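## Task

Place the red earphones in the lowest drawer of the small chest and the white earphones in its middle drawer, then make sure all drawers are closed and the chest is still standing upright.

## Robot and tools

Robot: two arms, left_arm and right_arm, each ending in a two-finger gripper. The left base sits near (-0.002, +0.322, +0.006) m and the right near (+0.008, -0.281, +0.005) m in the scene frame, both almost unrotated. Scene frame: origin at table-top height halfway between the arms, a little behind the table's near edge; +x points out over the table, +z up, left_arm on the +y side. Each arm's reported hand position (end_effector_position, m) and orientation (end_effector_quat_wxyz) are in that arm's own base frame, and may be off by a few cm, more at long reach. The gripper's fingers point along its +z; they open and close along its y. The reported position is the spot between the pads, roughly 1 cm short of the fingertips.

The 14-number row (used by execute_actions and move): values in [-1, 1], first the left arm's seven (dx, dy, dz, rx, ry, rz, opening), then the right arm's seven in the same order. Always give all 14, even when one arm is idle. dx, dy, dz are offsets, not positions: they shift the gripper from its current Hand target along that arm's own base axes, with 1.0 = 0.6 m. rx, ry, rz form one rotation vector (1.0 = 180 degrees) applied about the Hand target's position. Opening is absolute, not an offset: +1 fully open (0.094 m), -1 shut; 0 means half open, so always repeat the opening you want kept. Six zero pose numbers leave that arm asking for its current Hand target.

execute_actions(actions, cameras): actions is a list of actions; each action is a list of up to 15 rows, one row per 1/30 s step; if fewer rows are given the last is held until step 15. Every row inside one action counts from the Hand target at that action's start, and each new action starts from the updated target, so sending the same offset twice moves twice as far. Images come back only for an empty actions list or when cameras names them (e.g. ["all"] or ["cam_high"]).

move(target, speed, blend, opening_speed, grip_force, blocking, cameras): target is one 14-number row or a list of up to 15 rows; every row is an offset from the Hand targets at the move's start, not from the previous row. The grippers travel in straight lines; all paths finish together, and the whole move is capped at 10 s. speed is the top path speed in m/s (0.002 to 2.9, default 0.25; turning up to twice that in rad/s), one value or one per target. blend (m) rounds corners between listed targets; 0 stops at each. opening_speed (0.2 or more, scale units per second) closes or opens gradually, useful for fragile items. grip_force sets the per-pad force cap, 10 to 50 N, one value or one per arm; it persists, and lower values close slowly. blocking=false returns after about 0.5 s while the move continues. Paths ignore obstacles and the other arm. Faster moves lag, stray and hit harder. Do not route a gripper close past its own base; the elbow can whip round.

The move result adds a "move:" line: done (resting within 10 mm and 2 degrees), off_target, moving, held or fault, plus limits=paced (pose was clipped) or limits=held (steps withheld). Done says nothing about contact.

wait(seconds, 0 to 3600) runs the scene without new commands; a running move carries on. stop() brakes a running move. zoom_image(camera, region) enlarges [x0, y0, x1, y1] in pixels (at most 504 by 504) of the latest image from cam_high, cam_low, cam_left_wrist or cam_right_wrist (all 896x504; the first two are fixed behind the arms). finished_scene(scene) closes scene 1 or 2 permanently; the goal must hold with the robot let go.

Reading results: Hand target is the last commanded pose after clipping; the gripper often settles short of it, so compare positions and send the remaining gap as an offset, and correct tilt that builds up. Per step the commanded orientation is limited to 40 degrees from the measured one. An arm blocked by something keeps pushing until commanded back past the gripper. grip_measured reports finger opening on the command scale (reads slightly wide when empty, narrower than a gripped part); to release, command well above it. grip_effort_nm is motor effort (negative = closing), not pad force. Tool commands lists current commands. Joint velocities "within noise" means the arm is still. Joint ranges (rad): waist -2.618 to 3.054, shoulder 0 to 3.142, elbow 0 to 3.142 (straight at 2.901), wrist pitch and yaw ±1.571, wrist roll ±2.094.

Avoid: dropping or flinging objects, letting anything leave the table, knocking the chest over or slamming drawers, hitting the table or fixtures (bar, base spacers, back plate, low rail), arms or grippers or wrist cameras touching each other, straining the wrist camera cables, and long stretched or stalled holds: motors at 75 °C show MOTOR HOT, at 90 °C that arm folds and stops for the rest of the scene, at 100 °C it collapses. Loose objects can occasionally be nudged by outside pushes.

Each tool is called in YAML: its name, and indented under it one key for each argument.

## Session

execute_actions:
  actions: []

Scene clock: 0.00 s.
left_arm: end_effector_position=(+0.3963, -0.0044, +0.0842) grip_measured=+1.000 grip_effort_nm=n/a end_effector_quat_wxyz=(+0.575, -0.017, +0.816, +0.051) | right_arm: end_effector_position=(+0.4028, -0.0275, +0.0977) grip_measured=+1.000 grip_effort_nm=n/a end_effector_quat_wxyz=(+0.581, +0.058, +0.810, -0.052)
Joint positions: left_arm=[-0.095 1.591 0.365 0.879 -0.193 -0.002 0.094] | right_arm=[-0.004 1.559 0.4 0.831 0.149 0.032 0.094]
Joint velocities: within noise
Joint torques (N m): no reading
Motor temperatures (°C): left_arm=[24 26 34 31 26 29 26] | right_arm=[25 33 32 32 28 26 25]
Heat: left arm: 34 °C; right arm: 33 °C.
Hand target: left_arm +0.3999, -0.0052, +0.0922; +0.585, -0.018, +0.809, +0.049 | right_arm +0.4065, -0.0278, +0.1063; +0.592, +0.059, +0.802, -0.052
Tool commands: left_gripper/opening=+1.0 right_gripper/opening=+1.0

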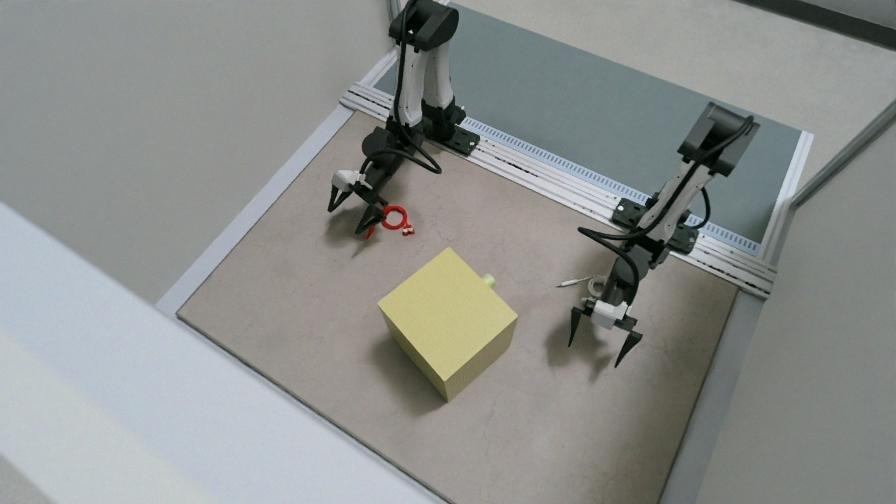

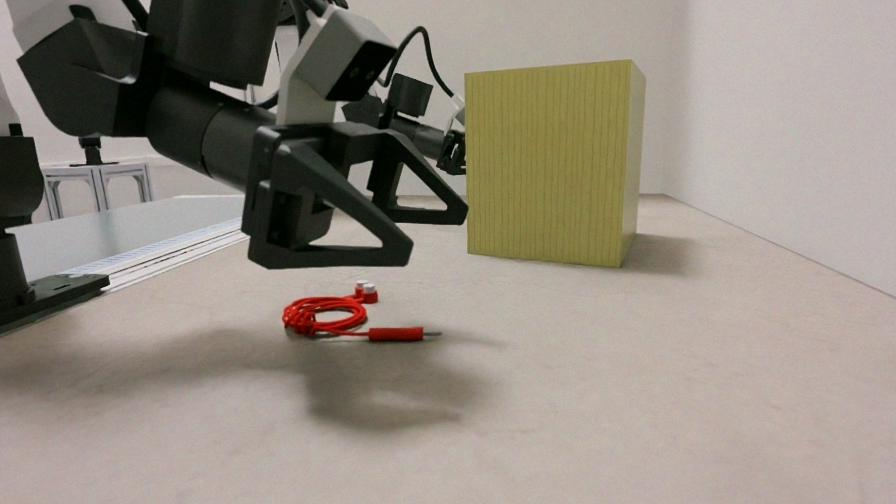

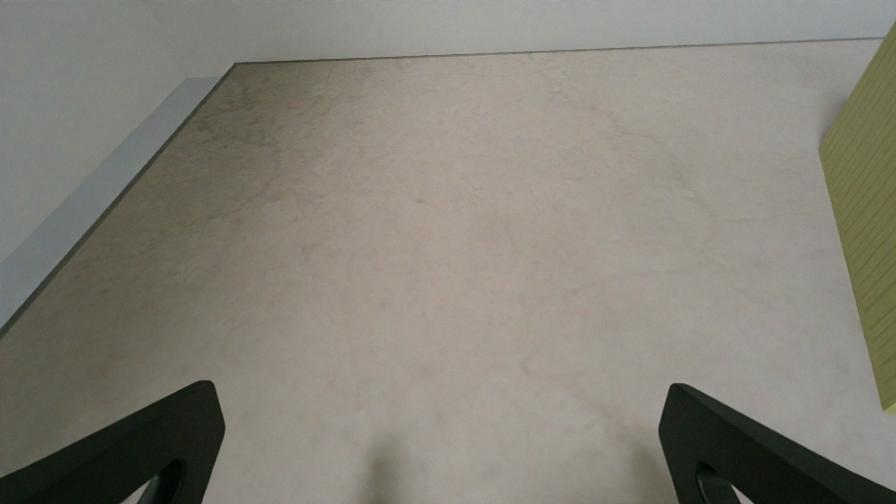

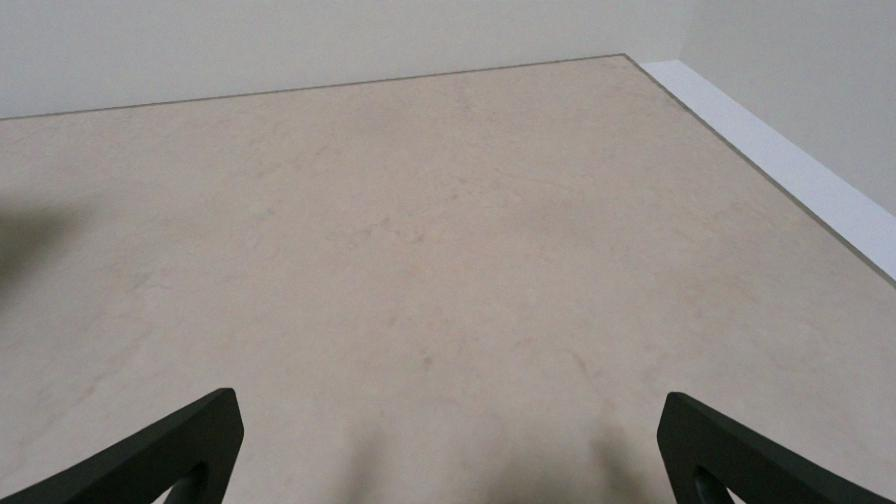

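zoom_image:
  camera: "cam_high"
  region: [310, 180, 670, 410]

zoom_image:
  camera: "cam_high"
  region: [350, 0, 810, 300]

zoom_image:
  camera: "cam_low"
  region: [250, 30, 670, 360]

Scaled by 1.400 from the camera's image (finer frame: 1280x720).

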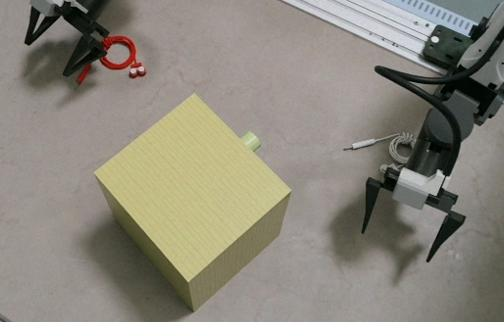

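Scaled by 1.096 from the camera's image (finer frame: 1280x720).

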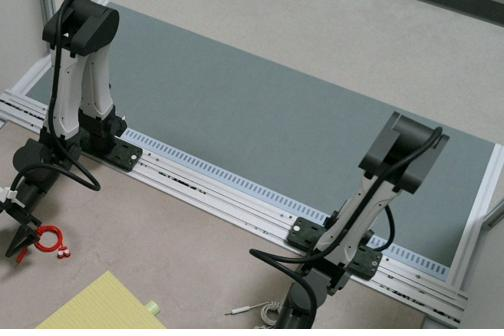

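Scaled by 1.200 from the camera's image (finer frame: 1280x720).

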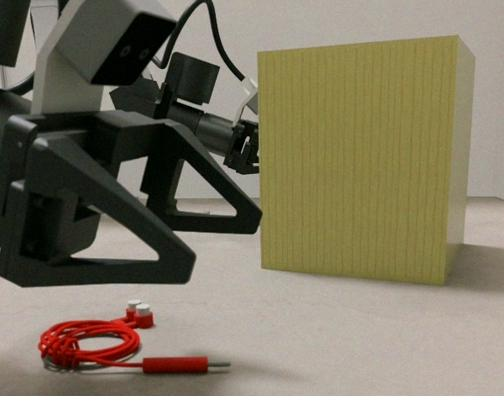

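move:
  target: [-0.283,-0.308,0.18,-0.009,-0.072,-0.142,1, -0.311,0.096,0.123,0,0.239,0.05,1]
  speed: 0.4
  cameras: ["all"]

Scene clock: 64.17 s.
left_arm: end_effector_position=(+0.2289, -0.1854, +0.1840) grip_measured=+1.000 grip_effort_nm=0.01 end_effector_quat_wxyz=(+0.660, +0.163, +0.729, -0.080) | right_arm: end_effector_position=(+0.2150, +0.0285, +0.1691) grip_measured=+1.000 grip_effort_nm=0.00 end_effector_quat_wxyz=(+0.245, -0.030, +0.969, -0.025)
Joint positions: left_arm=[-1.095 0.783 0.205 0.417 -0.749 -0.01 0.094] | right_arm=[0.255 0.915 0.935 -1.116 0.154 0.156 0.094]
Joint torques (N m): left_arm=[-0.46 -0.54 10.99 1.98 -0.07 -0.01] | right_arm=[0.64 -0.59 9.28 1.28 0.31 0.11]
Motor temperatures (°C): left_arm=[24 28 36 39 25 29 26] | right_arm=[25 35 38 43 27 26 25]
Heat: left arm: 39 °C; right arm: 43 °C.
Hand target: left_arm +0.2301, -0.1900, +0.2003; +0.668, +0.148, +0.723, -0.095 | right_arm +0.2199, +0.0298, +0.1801; +0.259, -0.026, +0.965, -0.025
Off the commanded pose: left_arm 0.017 m, 3 deg | right_arm 0.012 m, 2 deg.
move: off_target (left_arm, right_arm)

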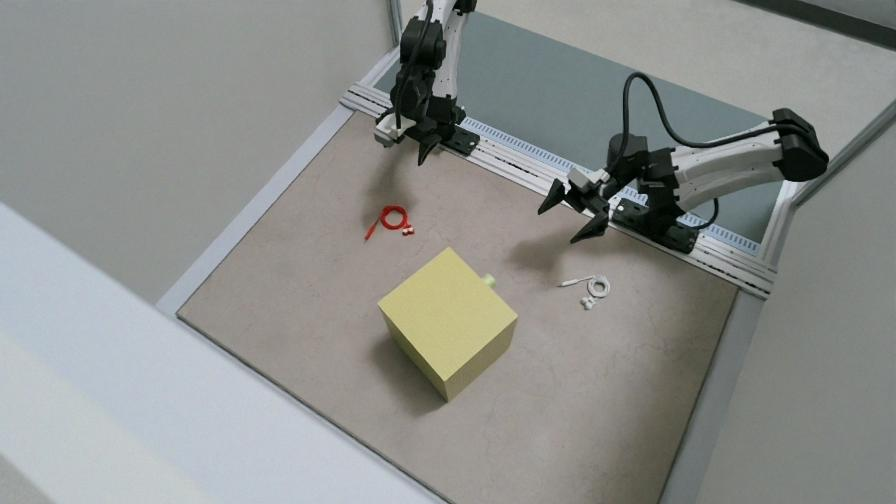

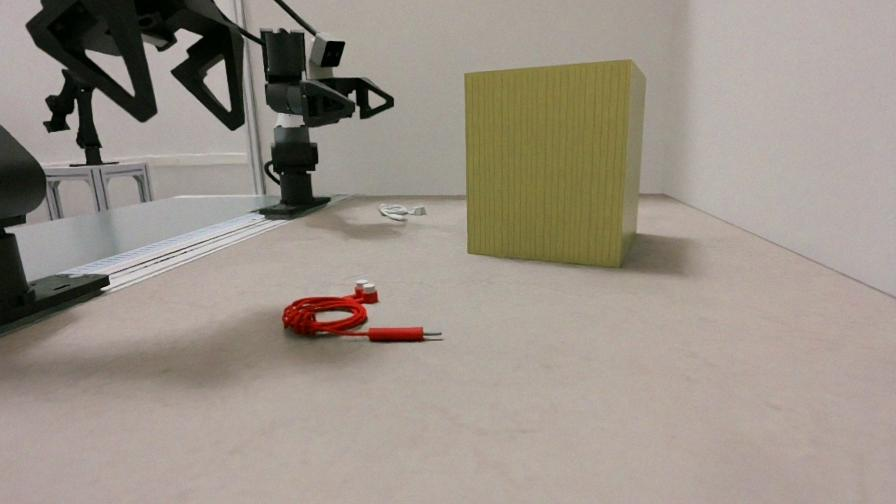

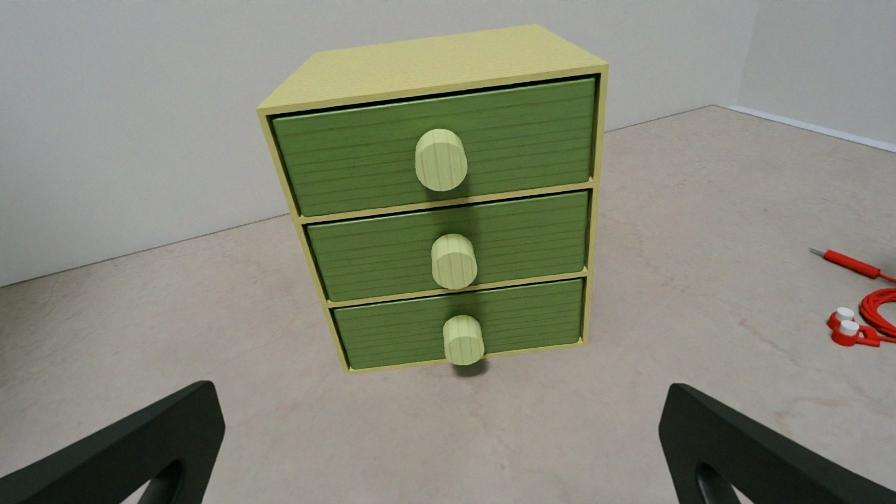

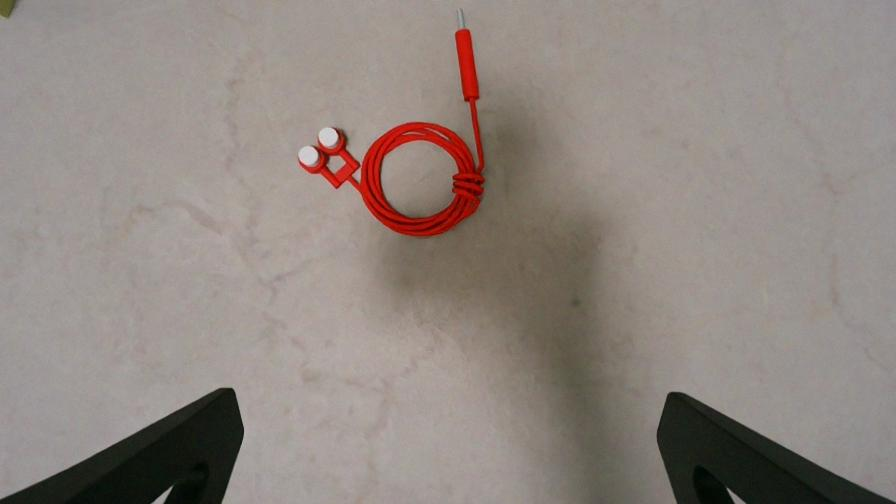

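move:
  target: [0.158,-0.057,-0.262,-0.007,0.083,0.015,0.28, 0.117,-0.04,-0.15,0.02,0.15,-0.013,0.06]
  speed: 0.35
  cameras: ["cam_left_wrist","cam_right_wrist","cam_low"]

Scene clock: 116.50 s.
left_arm: end_effector_position=(+0.3170, -0.2165, +0.0322) grip_measured=+0.283 grip_effort_nm=-0.13 end_effector_quat_wxyz=(+0.556, +0.114, +0.818, -0.091) | right_arm: end_effector_position=(+0.2823, +0.0056, +0.0840) grip_measured=+0.062 grip_effort_nm=-0.08 end_effector_quat_wxyz=(+0.017, -0.001, +1.000, +0.001)
Joint positions: left_arm=[-0.805 1.851 0.335 1.096 -0.466 -0.223 0.06] | right_arm=[0.018 1.593 1.171 -1.115 -0.002 0.016 0.05]
Joint torques (N m): left_arm=[0.9 -4.96 5.65 2.39 0.12 0.24] | right_arm=[-0.65 -4.62 8.66 0.32 0.02 -0.18]
Motor temperatures (°C): left_arm=[24 26 46 43 25 29 25] | right_arm=[25 33 47 36 27 26 25]
Heat: left arm: 46 °C; right arm: 47 °C.
Hand target: left_arm +0.3249, -0.2242, +0.0430; +0.572, +0.110, +0.806, -0.105 | right_arm +0.2901, +0.0058, +0.0901; +0.026, -0.003, +1.000, +0.007
Off the commanded pose: left_arm 0.015 m, 3 deg | right_arm 0.010 m, 1 deg.
move: off_target (left_arm)
Images, in order (width x height): cam_low 896x504, cam_left_wrist 896x504, cam_right_wrist 896x504.

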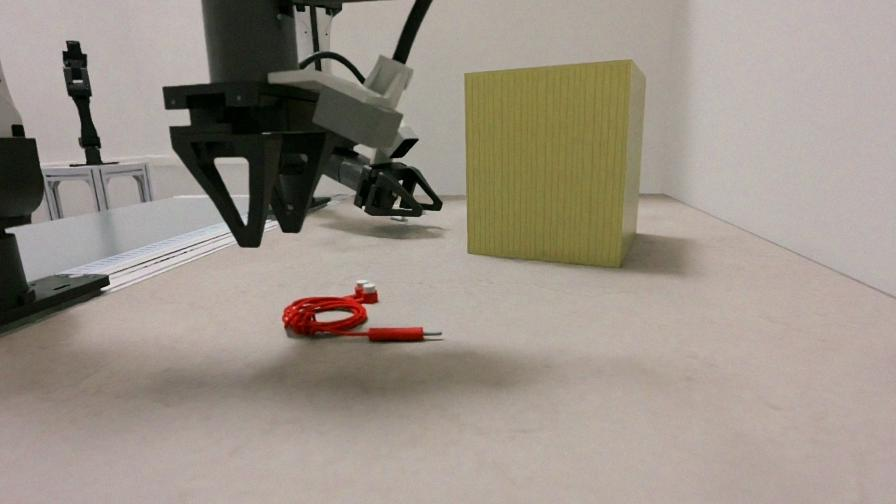

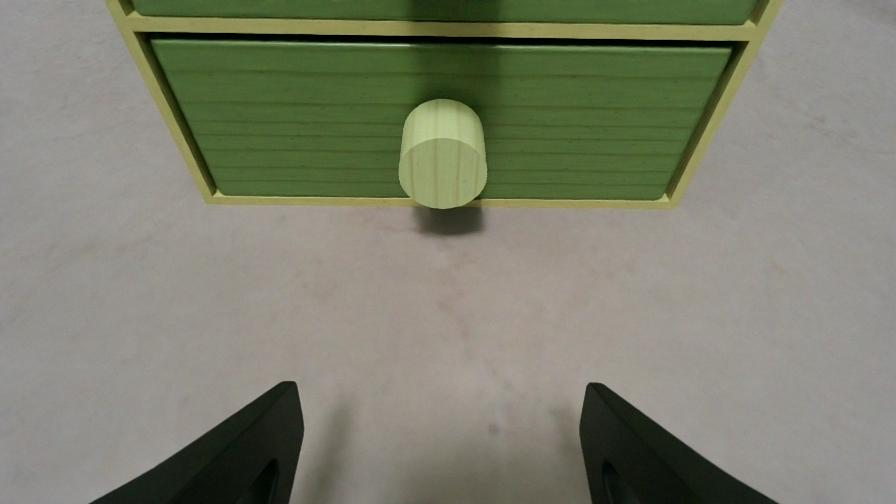

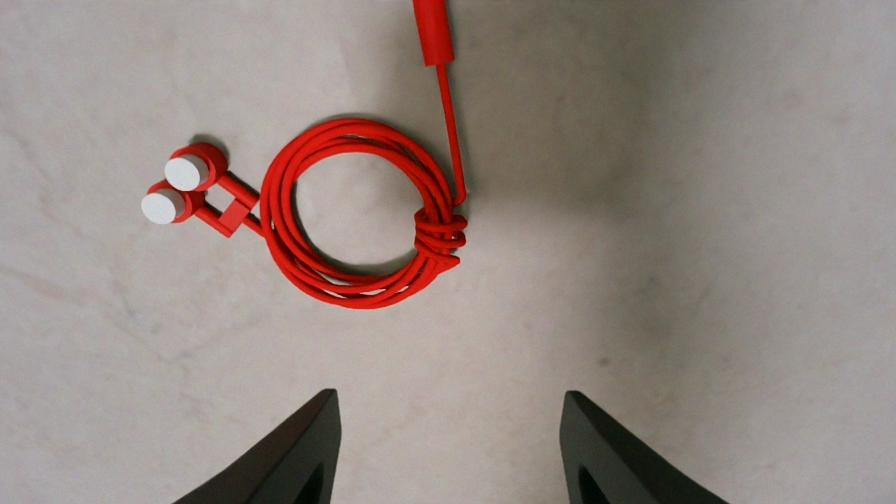

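move:
  target: [0.1437,-0.041,-0.003,0,0,0,0.28, 0.0015,0.005,-0.123,0,0,0,0.06]
  speed: 0.2
  cameras: ["cam_left_wrist","cam_right_wrist","cam_low"]

Scene clock: 133.87 s.
left_arm: end_effector_position=(+0.4048, -0.2445, +0.0375) grip_measured=+0.283 grip_effort_nm=-0.14 end_effector_quat_wxyz=(+0.567, +0.106, +0.810, -0.102) | right_arm: end_effector_position=(+0.2899, +0.0057, +0.0198) grip_measured=+0.062 grip_effort_nm=-0.08 end_effector_quat_wxyz=(+0.025, -0.001, +1.000, +0.001)
Joint positions: left_arm=[-0.665 2.034 0.669 1.002 -0.336 -0.171 0.06] | right_arm=[0.018 1.684 1 -0.837 -0.002 0.016 0.05]
Joint torques (N m): left_arm=[0.8 -6.87 6.95 2.09 0.12 0.24] | right_arm=[0.13 -4.79 4.72 0.56 0.09 -0.03]
Heat: left arm: 46 °C; right arm: 47 °C.
Hand target: left_arm +0.4111, -0.2488, +0.0411; +0.572, +0.110, +0.806, -0.105 | right_arm +0.2909, +0.0088, +0.0162; +0.026, -0.003, +1.000, +0.007
Off the commanded pose: left_arm 0.008 m, 1 deg | right_arm 0.005 m, 1 deg.
move: done
Images, in order (width x height): cam_low 896x504, cam_left_wrist 896x504, cam_right_wrist 896x504.

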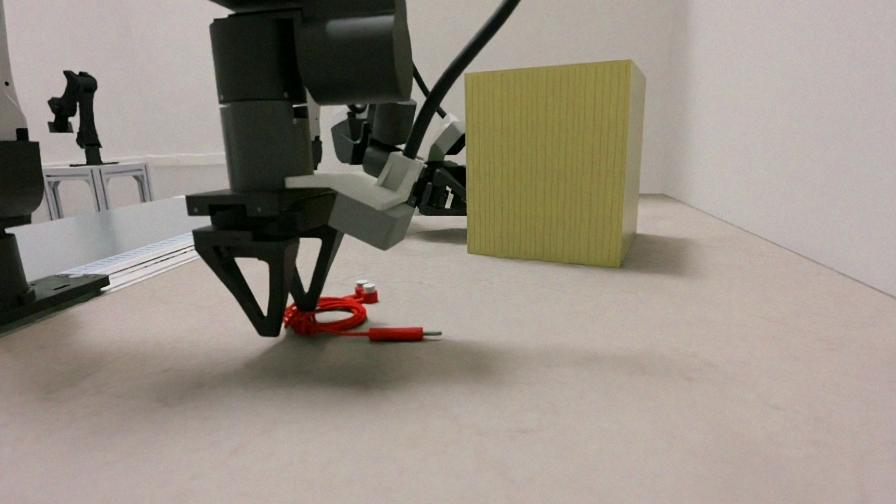

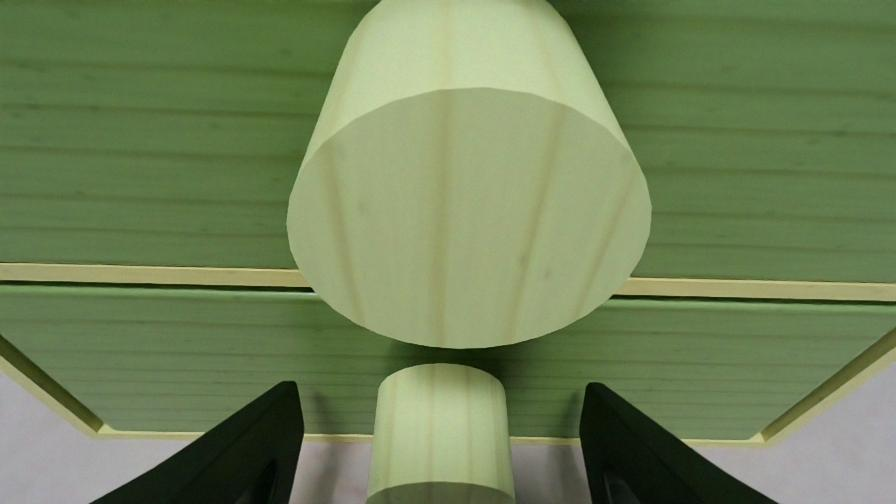

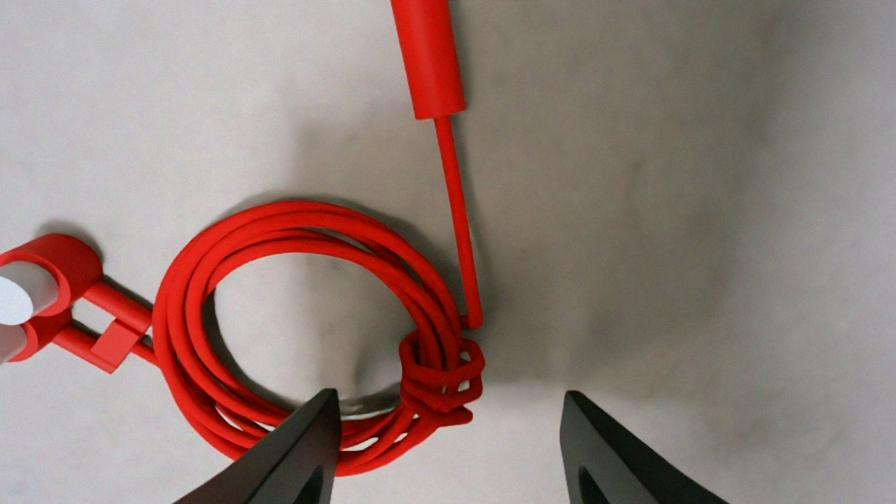

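move:
  target:
    - [-0.0064,0.002,-0.015,0,0,0,0.28, -0.0065,0.0,-0.0175,0,0,0,0.06]
    - [-0.0064,0.002,-0.015,0,0,0,-0.65, -0.0065,0.0,-0.0175,0,0,0,-1]
    - [-0.0064,0.002,-0.015,0,0,0,-0.65, -0.0065,0.0,0.15,0,0,0,-1]
  speed: 0.15
  grip_force: [30, 25]
  cameras: ["cam_left_wrist","cam_right_wrist","cam_low"]

Scene clock: 157.33 s.
left_arm: end_effector_position=(+0.4037, -0.2438, +0.0266) grip_measured=-0.388 grip_effort_nm=-0.65 end_effector_quat_wxyz=(+0.561, +0.109, +0.815, -0.098) | right_arm: end_effector_position=(+0.2794, +0.0071, +0.0946) grip_measured=-0.816 grip_effort_nm=-0.56 end_effector_quat_wxyz=(+0.007, -0.001, +1.000, +0.006)
Joint positions: left_arm=[-0.665 2.065 0.669 1.015 -0.335 -0.171 0.029] | right_arm=[0.018 1.594 1.215 -1.178 -0.011 0.016 0.009]
Joint torques (N m): left_arm=[0.54 -6.83 5.16 2.42 0.1 0.2] | right_arm=[0.16 -5.98 8.44 0.23 0.15 -0.02]
Motor temperatures (°C): left_arm=[24 29 39 46 25 28 25] | right_arm=[25 35 42 34 27 26 25]
Heat: left arm: 46 °C; right arm: 42 °C.
Hand target: left_arm +0.4073, -0.2476, +0.0322; +0.572, +0.110, +0.806, -0.105 | right_arm +0.2870, +0.0088, +0.1062; +0.026, -0.003, +1.000, +0.007
Off the commanded pose: left_arm 0.008 m, 2 deg | right_arm 0.014 m, 2 deg.
grip_force (N): 30, 25
move: off_target (right_arm)
Images, in order (width x height): cam_low 896x504, cam_left_wrist 896x504, cam_right_wrist 896x504.

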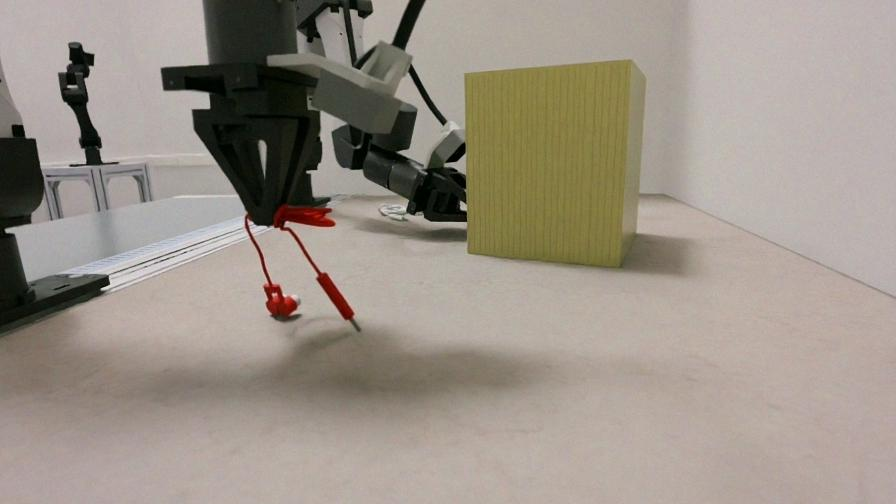

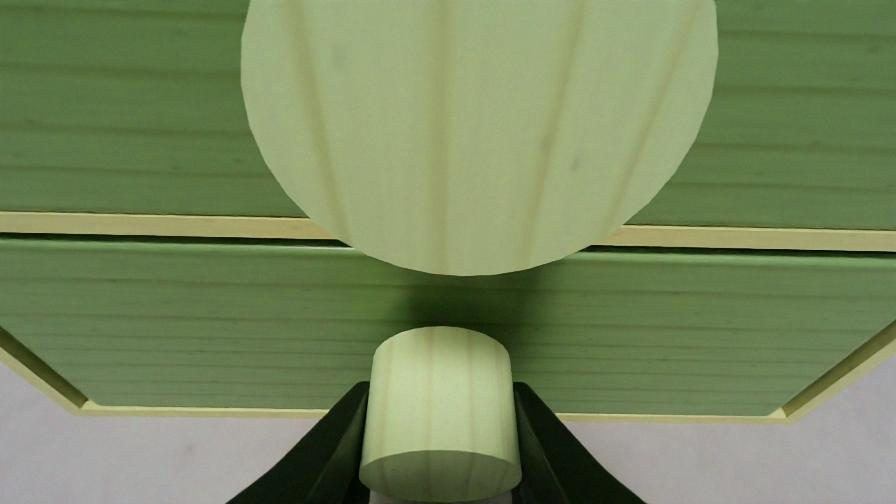

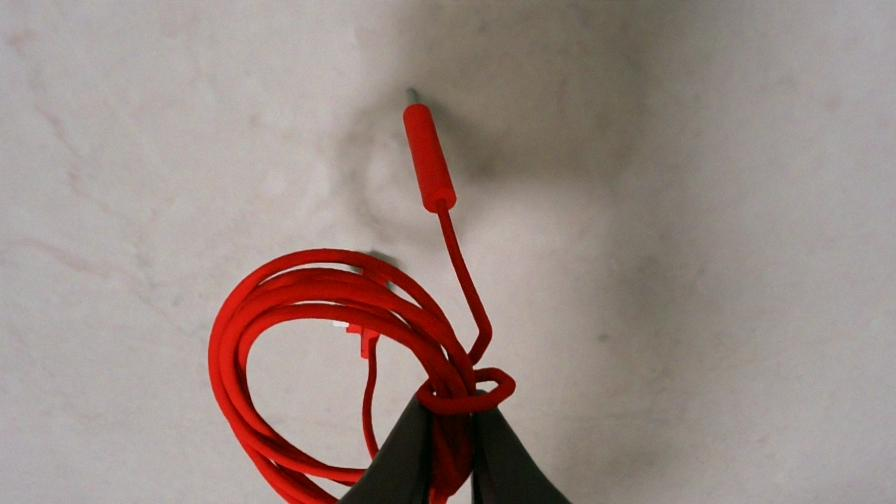

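move:
  target:
    - [-0.191,0.059,0,0,0,0,-0.65, 0.03,0.12,0.2,0,0,0,-1]
    - [-0.191,0.059,0,0,0,0,-0.65, 0.127,0.608,0.173,0.072,-0.139,0.301,-1]
  speed: [0.13,0.3]
  blend: [0.03,0]
  cameras: ["all"]

Scene clock: 179.37 s.
left_arm: end_effector_position=(+0.2937, -0.2093, +0.0218) grip_measured=-0.388 grip_effort_nm=-0.65 end_effector_quat_wxyz=(+0.560, +0.113, +0.815, -0.095) | right_arm: end_effector_position=(+0.3615, +0.3671, +0.2025) grip_measured=-0.816 grip_effort_nm=-0.56 end_effector_quat_wxyz=(+0.218, -0.446, +0.860, +0.117)
Joint positions: left_arm=[-0.858 1.902 0.245 1.237 -0.512 -0.245 0.029] | right_arm=[0.759 2.132 2.23 -1.178 -0.1 -0.172 0.009]
Joint torques (N m): left_arm=[-0.54 -6.71 2.02 2.33 -0.11 0.16] | right_arm=[0.12 -8.5 9.2 1.37 -0.05 -0.16]
Heat: left arm: 45 °C; right arm: 45 °C.
Hand target: left_arm +0.2927, -0.2122, +0.0322; +0.572, +0.110, +0.806, -0.105 | right_arm +0.3632, +0.3736, +0.2102; +0.228, -0.452, +0.853, +0.125
Off the commanded pose: left_arm 0.011 m, 2 deg | right_arm 0.010 m, 2 deg.
grip_force (N): 30, 25
move: off_target (left_arm)

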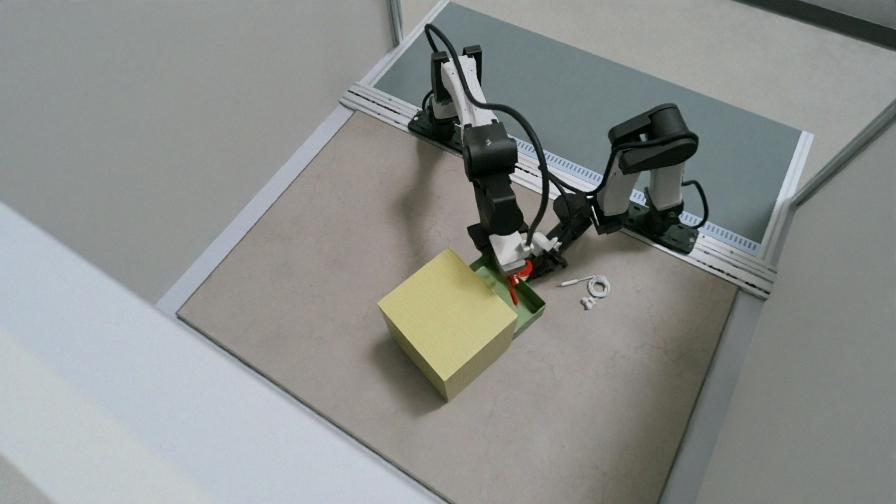

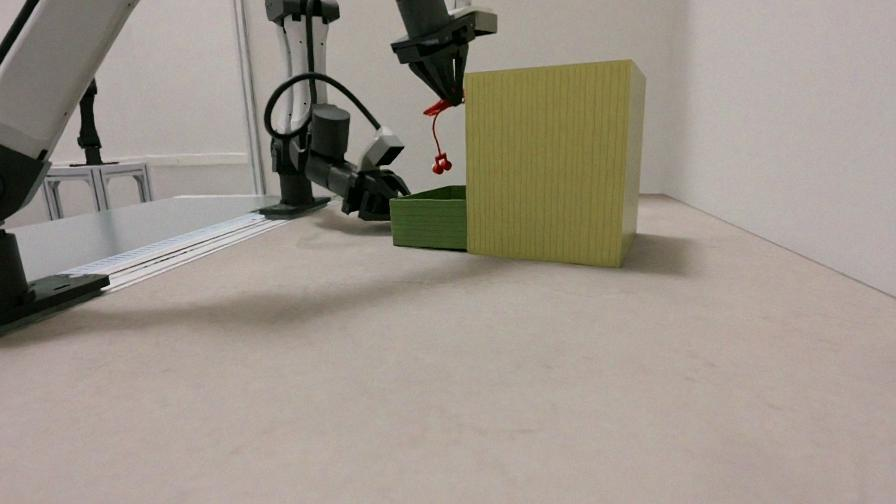

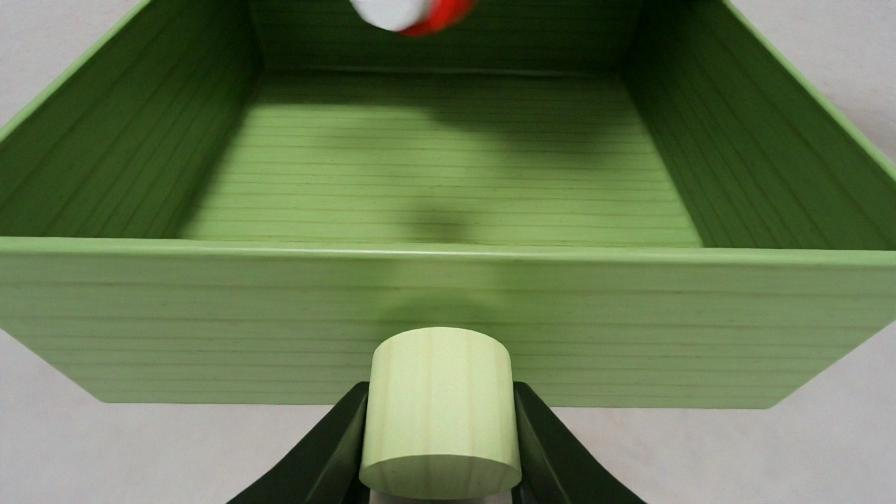

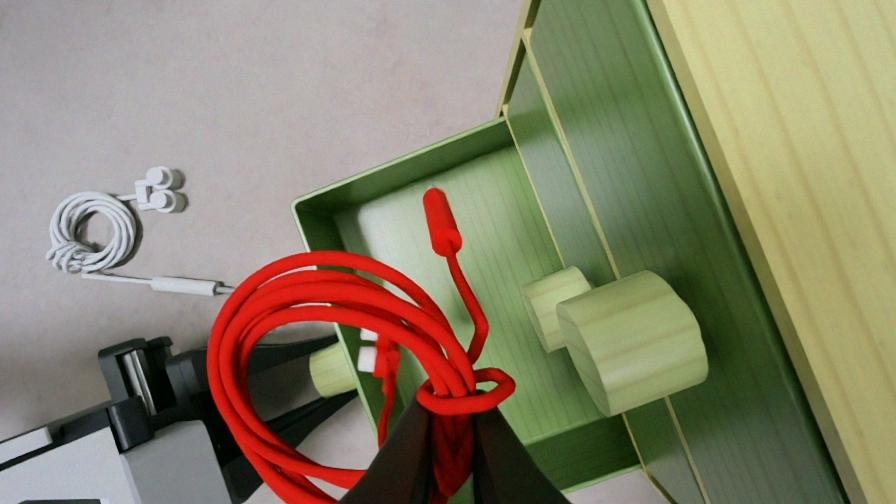

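move:
  target: [0,0,0,0,0,0,-0.65, 0.024,0.01,-0.262,0,0,0,-1]
  speed: 0.18
  cameras: ["cam_left_wrist","cam_right_wrist","cam_high"]

Scene clock: 198.27 s.
left_arm: end_effector_position=(+0.2960, -0.2030, +0.0229) grip_measured=-0.388 grip_effort_nm=-0.65 end_effector_quat_wxyz=(+0.564, +0.099, +0.815, -0.083) | right_arm: end_effector_position=(+0.3831, +0.3880, +0.1106) grip_measured=-0.817 grip_effort_nm=-0.56 end_effector_quat_wxyz=(+0.286, -0.446, +0.837, +0.134)
Joint positions: left_arm=[-0.856 1.902 0.243 1.237 -0.547 -0.254 0.029] | right_arm=[0.759 2.079 1.7 -0.556 -0.102 -0.187 0.009]
Joint torques (N m): left_arm=[-0.85 -6.64 1.96 2.28 0.23 0.26] | right_arm=[-0.87 -3.21 3.66 1.49 -0.1 -0.11]
Motor temperatures (°C): left_arm=[24 31 36 46 25 28 26] | right_arm=[25 41 47 34 27 26 26]
Heat: left arm: 46 °C; right arm: 47 °C.
Hand target: left_arm +0.2927, -0.2123, +0.0323; +0.572, +0.110, +0.806, -0.106 | right_arm +0.3776, +0.3796, +0.0531; +0.228, -0.452, +0.853, +0.125
Off the commanded pose: left_arm 0.014 m, 3 deg | right_arm 0.058 m, 7 deg.
grip_force (N): 30, 25
move: off_target (right_arm)
Images, in order (width x height): cam_high 896x504, cam_left_wrist 896x504, cam_right_wrist 896x504.

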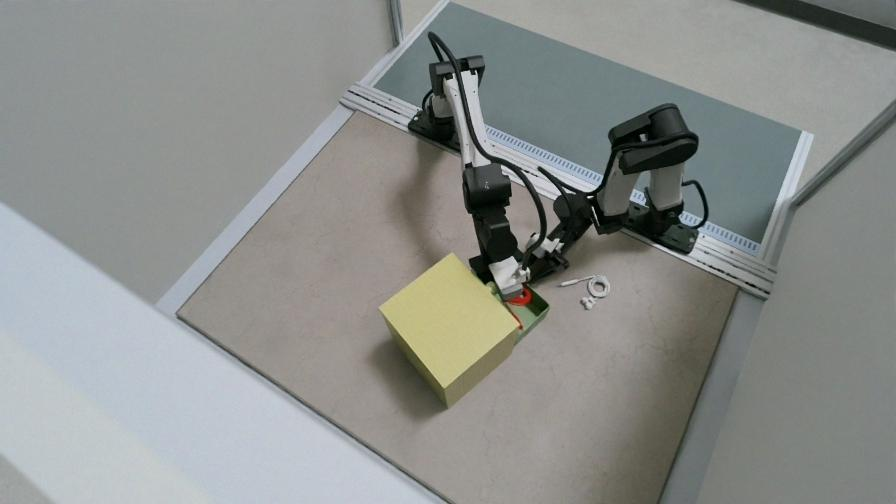

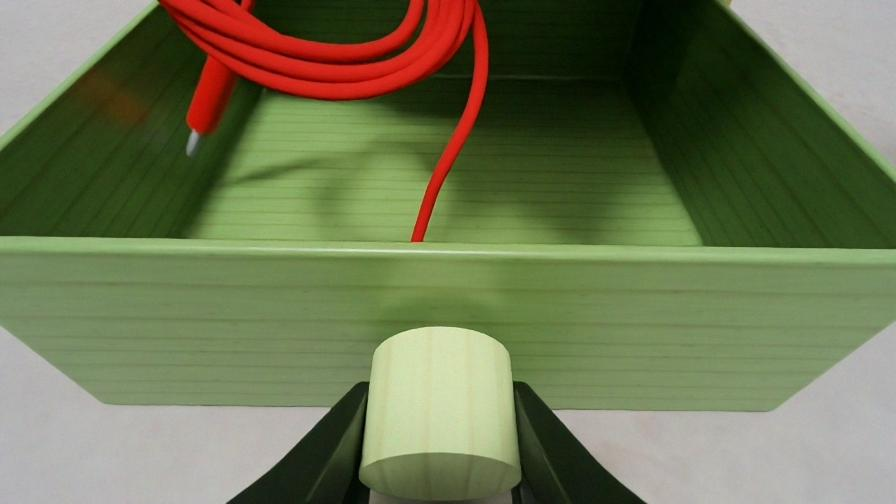

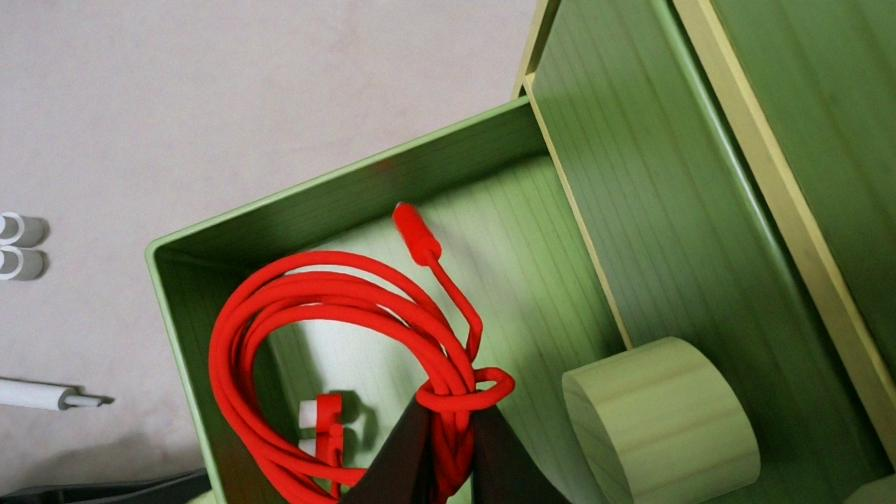

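move:
  target:
    - [0,0,0,0,0,0,-0.65, -0.008,-0.02,0.15,0,0,0,-1]
    - [0,0,0,0,0,0,-0.65, -0.028,-0.061,0.11,0,0,0,-1]
  speed: 0.15
  blend: [0.02,0]
  cameras: ["cam_left_wrist","cam_right_wrist","cam_high"]

zoom_image:
  camera: "cam_high"
  region: [370, 180, 650, 420]

Scene clock: 216.87 s.
left_arm: end_effector_position=(+0.2959, -0.2032, +0.0228) grip_measured=-0.388 grip_effort_nm=-0.65 end_effector_quat_wxyz=(+0.564, +0.099, +0.815, -0.084) | right_arm: end_effector_position=(+0.3633, +0.3467, +0.1119) grip_measured=-0.817 grip_effort_nm=-0.57 end_effector_quat_wxyz=(+0.226, -0.450, +0.856, +0.119)
Joint positions: left_arm=[-0.856 1.902 0.243 1.237 -0.545 -0.256 0.029] | right_arm=[0.72 2.009 1.672 -0.731 -0.123 -0.218 0.009]
Joint torques (N m): left_arm=[-0.8 -6.84 2.11 2.31 0.22 0.25] | right_arm=[-0.76 -10.7 5.57 1.27 -0.06 -0.13]
Motor temperatures (°C): left_arm=[24 31 35 46 25 28 26] | right_arm=[25 38 42 35 27 26 26]
Heat: left arm: 46 °C; right arm: 42 °C.
Hand target: left_arm +0.2927, -0.2123, +0.0323; +0.572, +0.110, +0.806, -0.106 | right_arm +0.3608, +0.3430, +0.1189; +0.228, -0.452, +0.853, +0.125
Off the commanded pose: left_arm 0.013 m, 3 deg | right_arm 0.008 m, 1 deg.
grip_force (N): 30, 25
move: done; blend cut to 0.0182 m at target 1
Images, in order (width x height): cam_high 896x504, cam_left_wrist 896x504, cam_right_wrist 896x504.

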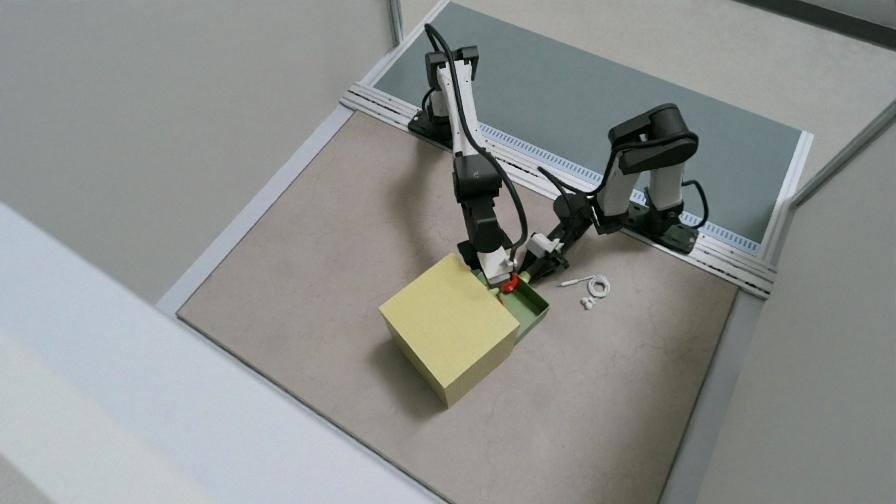

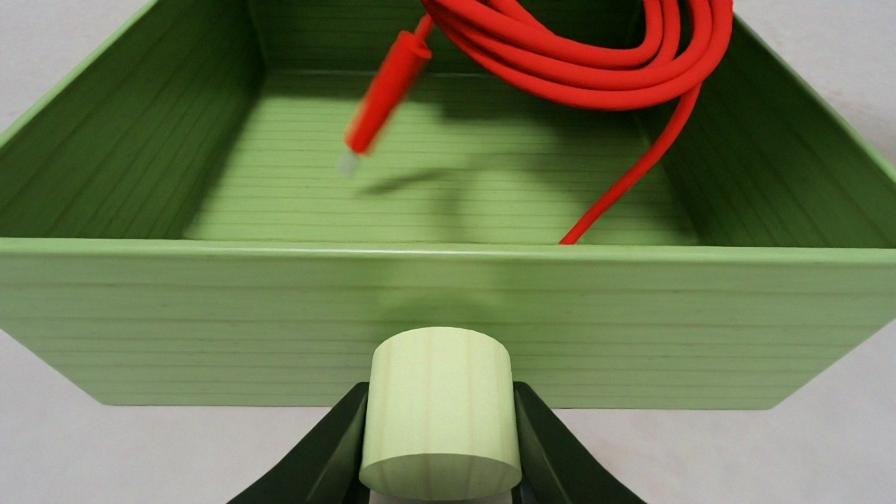

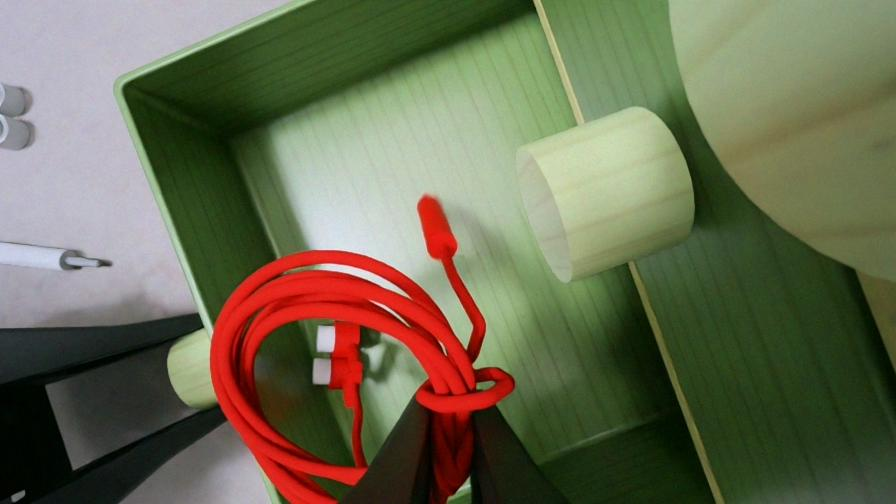

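Scaled by 1.800 from the camera's image (finer frame: 1280x720).

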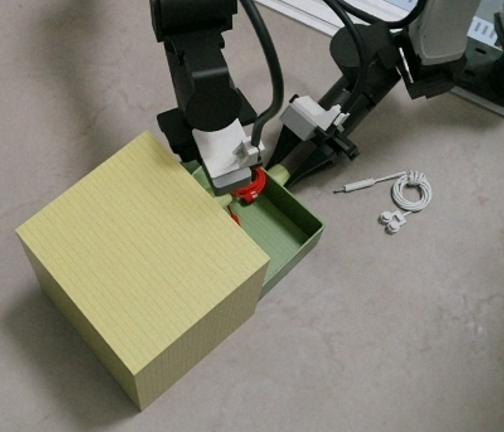

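move:
  target:
    - [0,0,0,0,0,0,-0.65, -0.037,-0.05,0,0,0,0,-1]
    - [0,0,0,0,0,0,-0.65, -0.037,-0.05,-0.11,0,0,0,-1]
  speed: 0.12
  cameras: ["cam_left_wrist","cam_right_wrist","cam_high"]

Scene clock: 230.10 s.
left_arm: end_effector_position=(+0.2957, -0.2033, +0.0224) grip_measured=-0.388 grip_effort_nm=-0.65 end_effector_quat_wxyz=(+0.563, +0.100, +0.816, -0.084) | right_arm: end_effector_position=(+0.3429, +0.3216, +0.0697) grip_measured=-0.820 grip_effort_nm=-0.56 end_effector_quat_wxyz=(+0.251, -0.450, +0.847, +0.133)
Joint positions: left_arm=[-0.856 1.902 0.243 1.235 -0.544 -0.256 0.029] | right_arm=[0.698 1.887 1.299 -0.425 -0.151 -0.236 0.008]
Joint torques (N m): left_arm=[-0.81 -6.67 2.04 2.28 0.2 0.28] | right_arm=[-0.66 -6.3 5.05 1.26 0.1 -0.17]
Motor temperatures (°C): left_arm=[24 32 35 47 25 28 26] | right_arm=[25 43 41 34 27 26 26]
Heat: left arm: 47 °C; right arm: 43 °C.
Hand target: left_arm +0.2927, -0.2123, +0.0322; +0.572, +0.110, +0.806, -0.105 | right_arm +0.3386, +0.3131, +0.0531; +0.228, -0.452, +0.853, +0.125
Off the commanded pose: left_arm 0.014 m, 3 deg | right_arm 0.019 m, 3 deg.
grip_force (N): 30, 25
move: off_target (right_arm)
Images, in order (width x height): cam_high 896x504, cam_left_wrist 896x504, cam_right_wrist 896x504.

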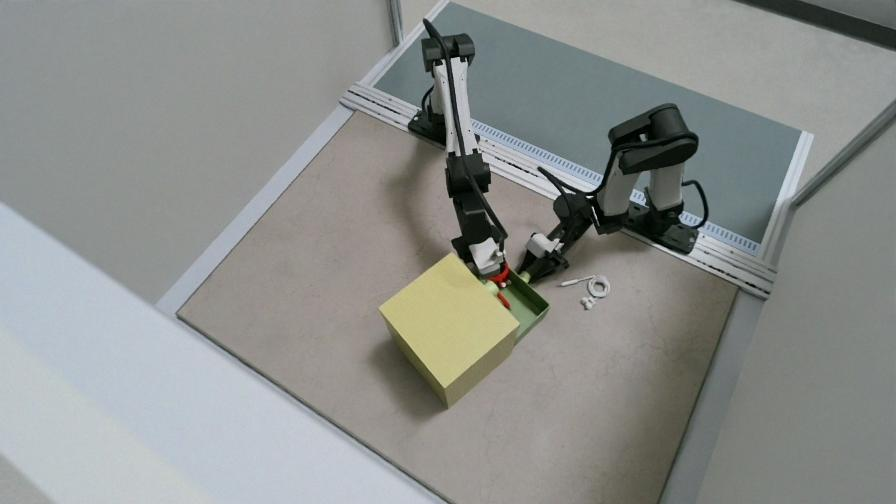

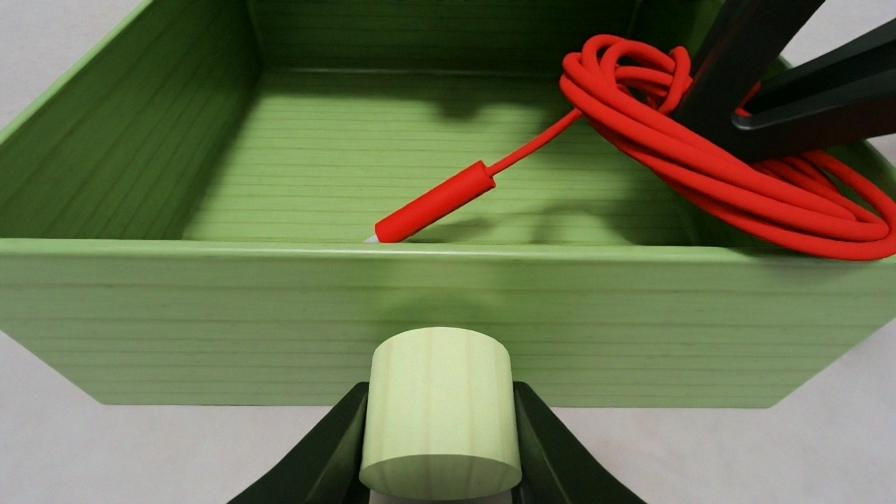

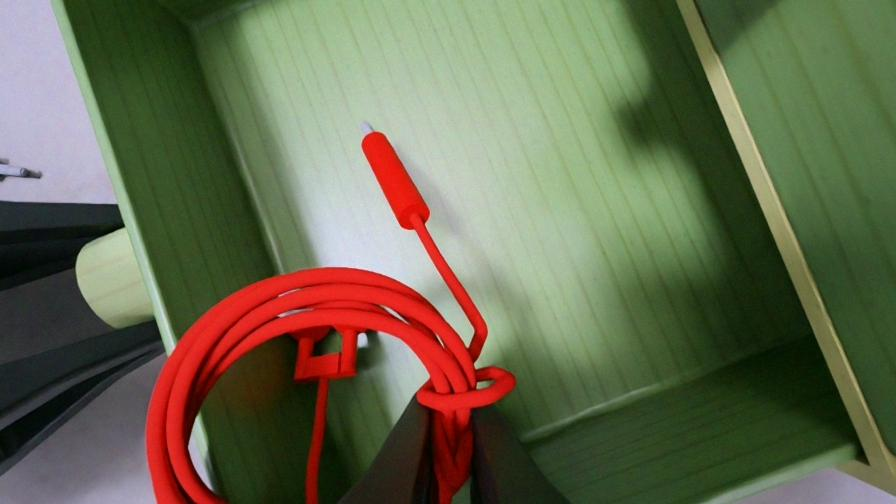

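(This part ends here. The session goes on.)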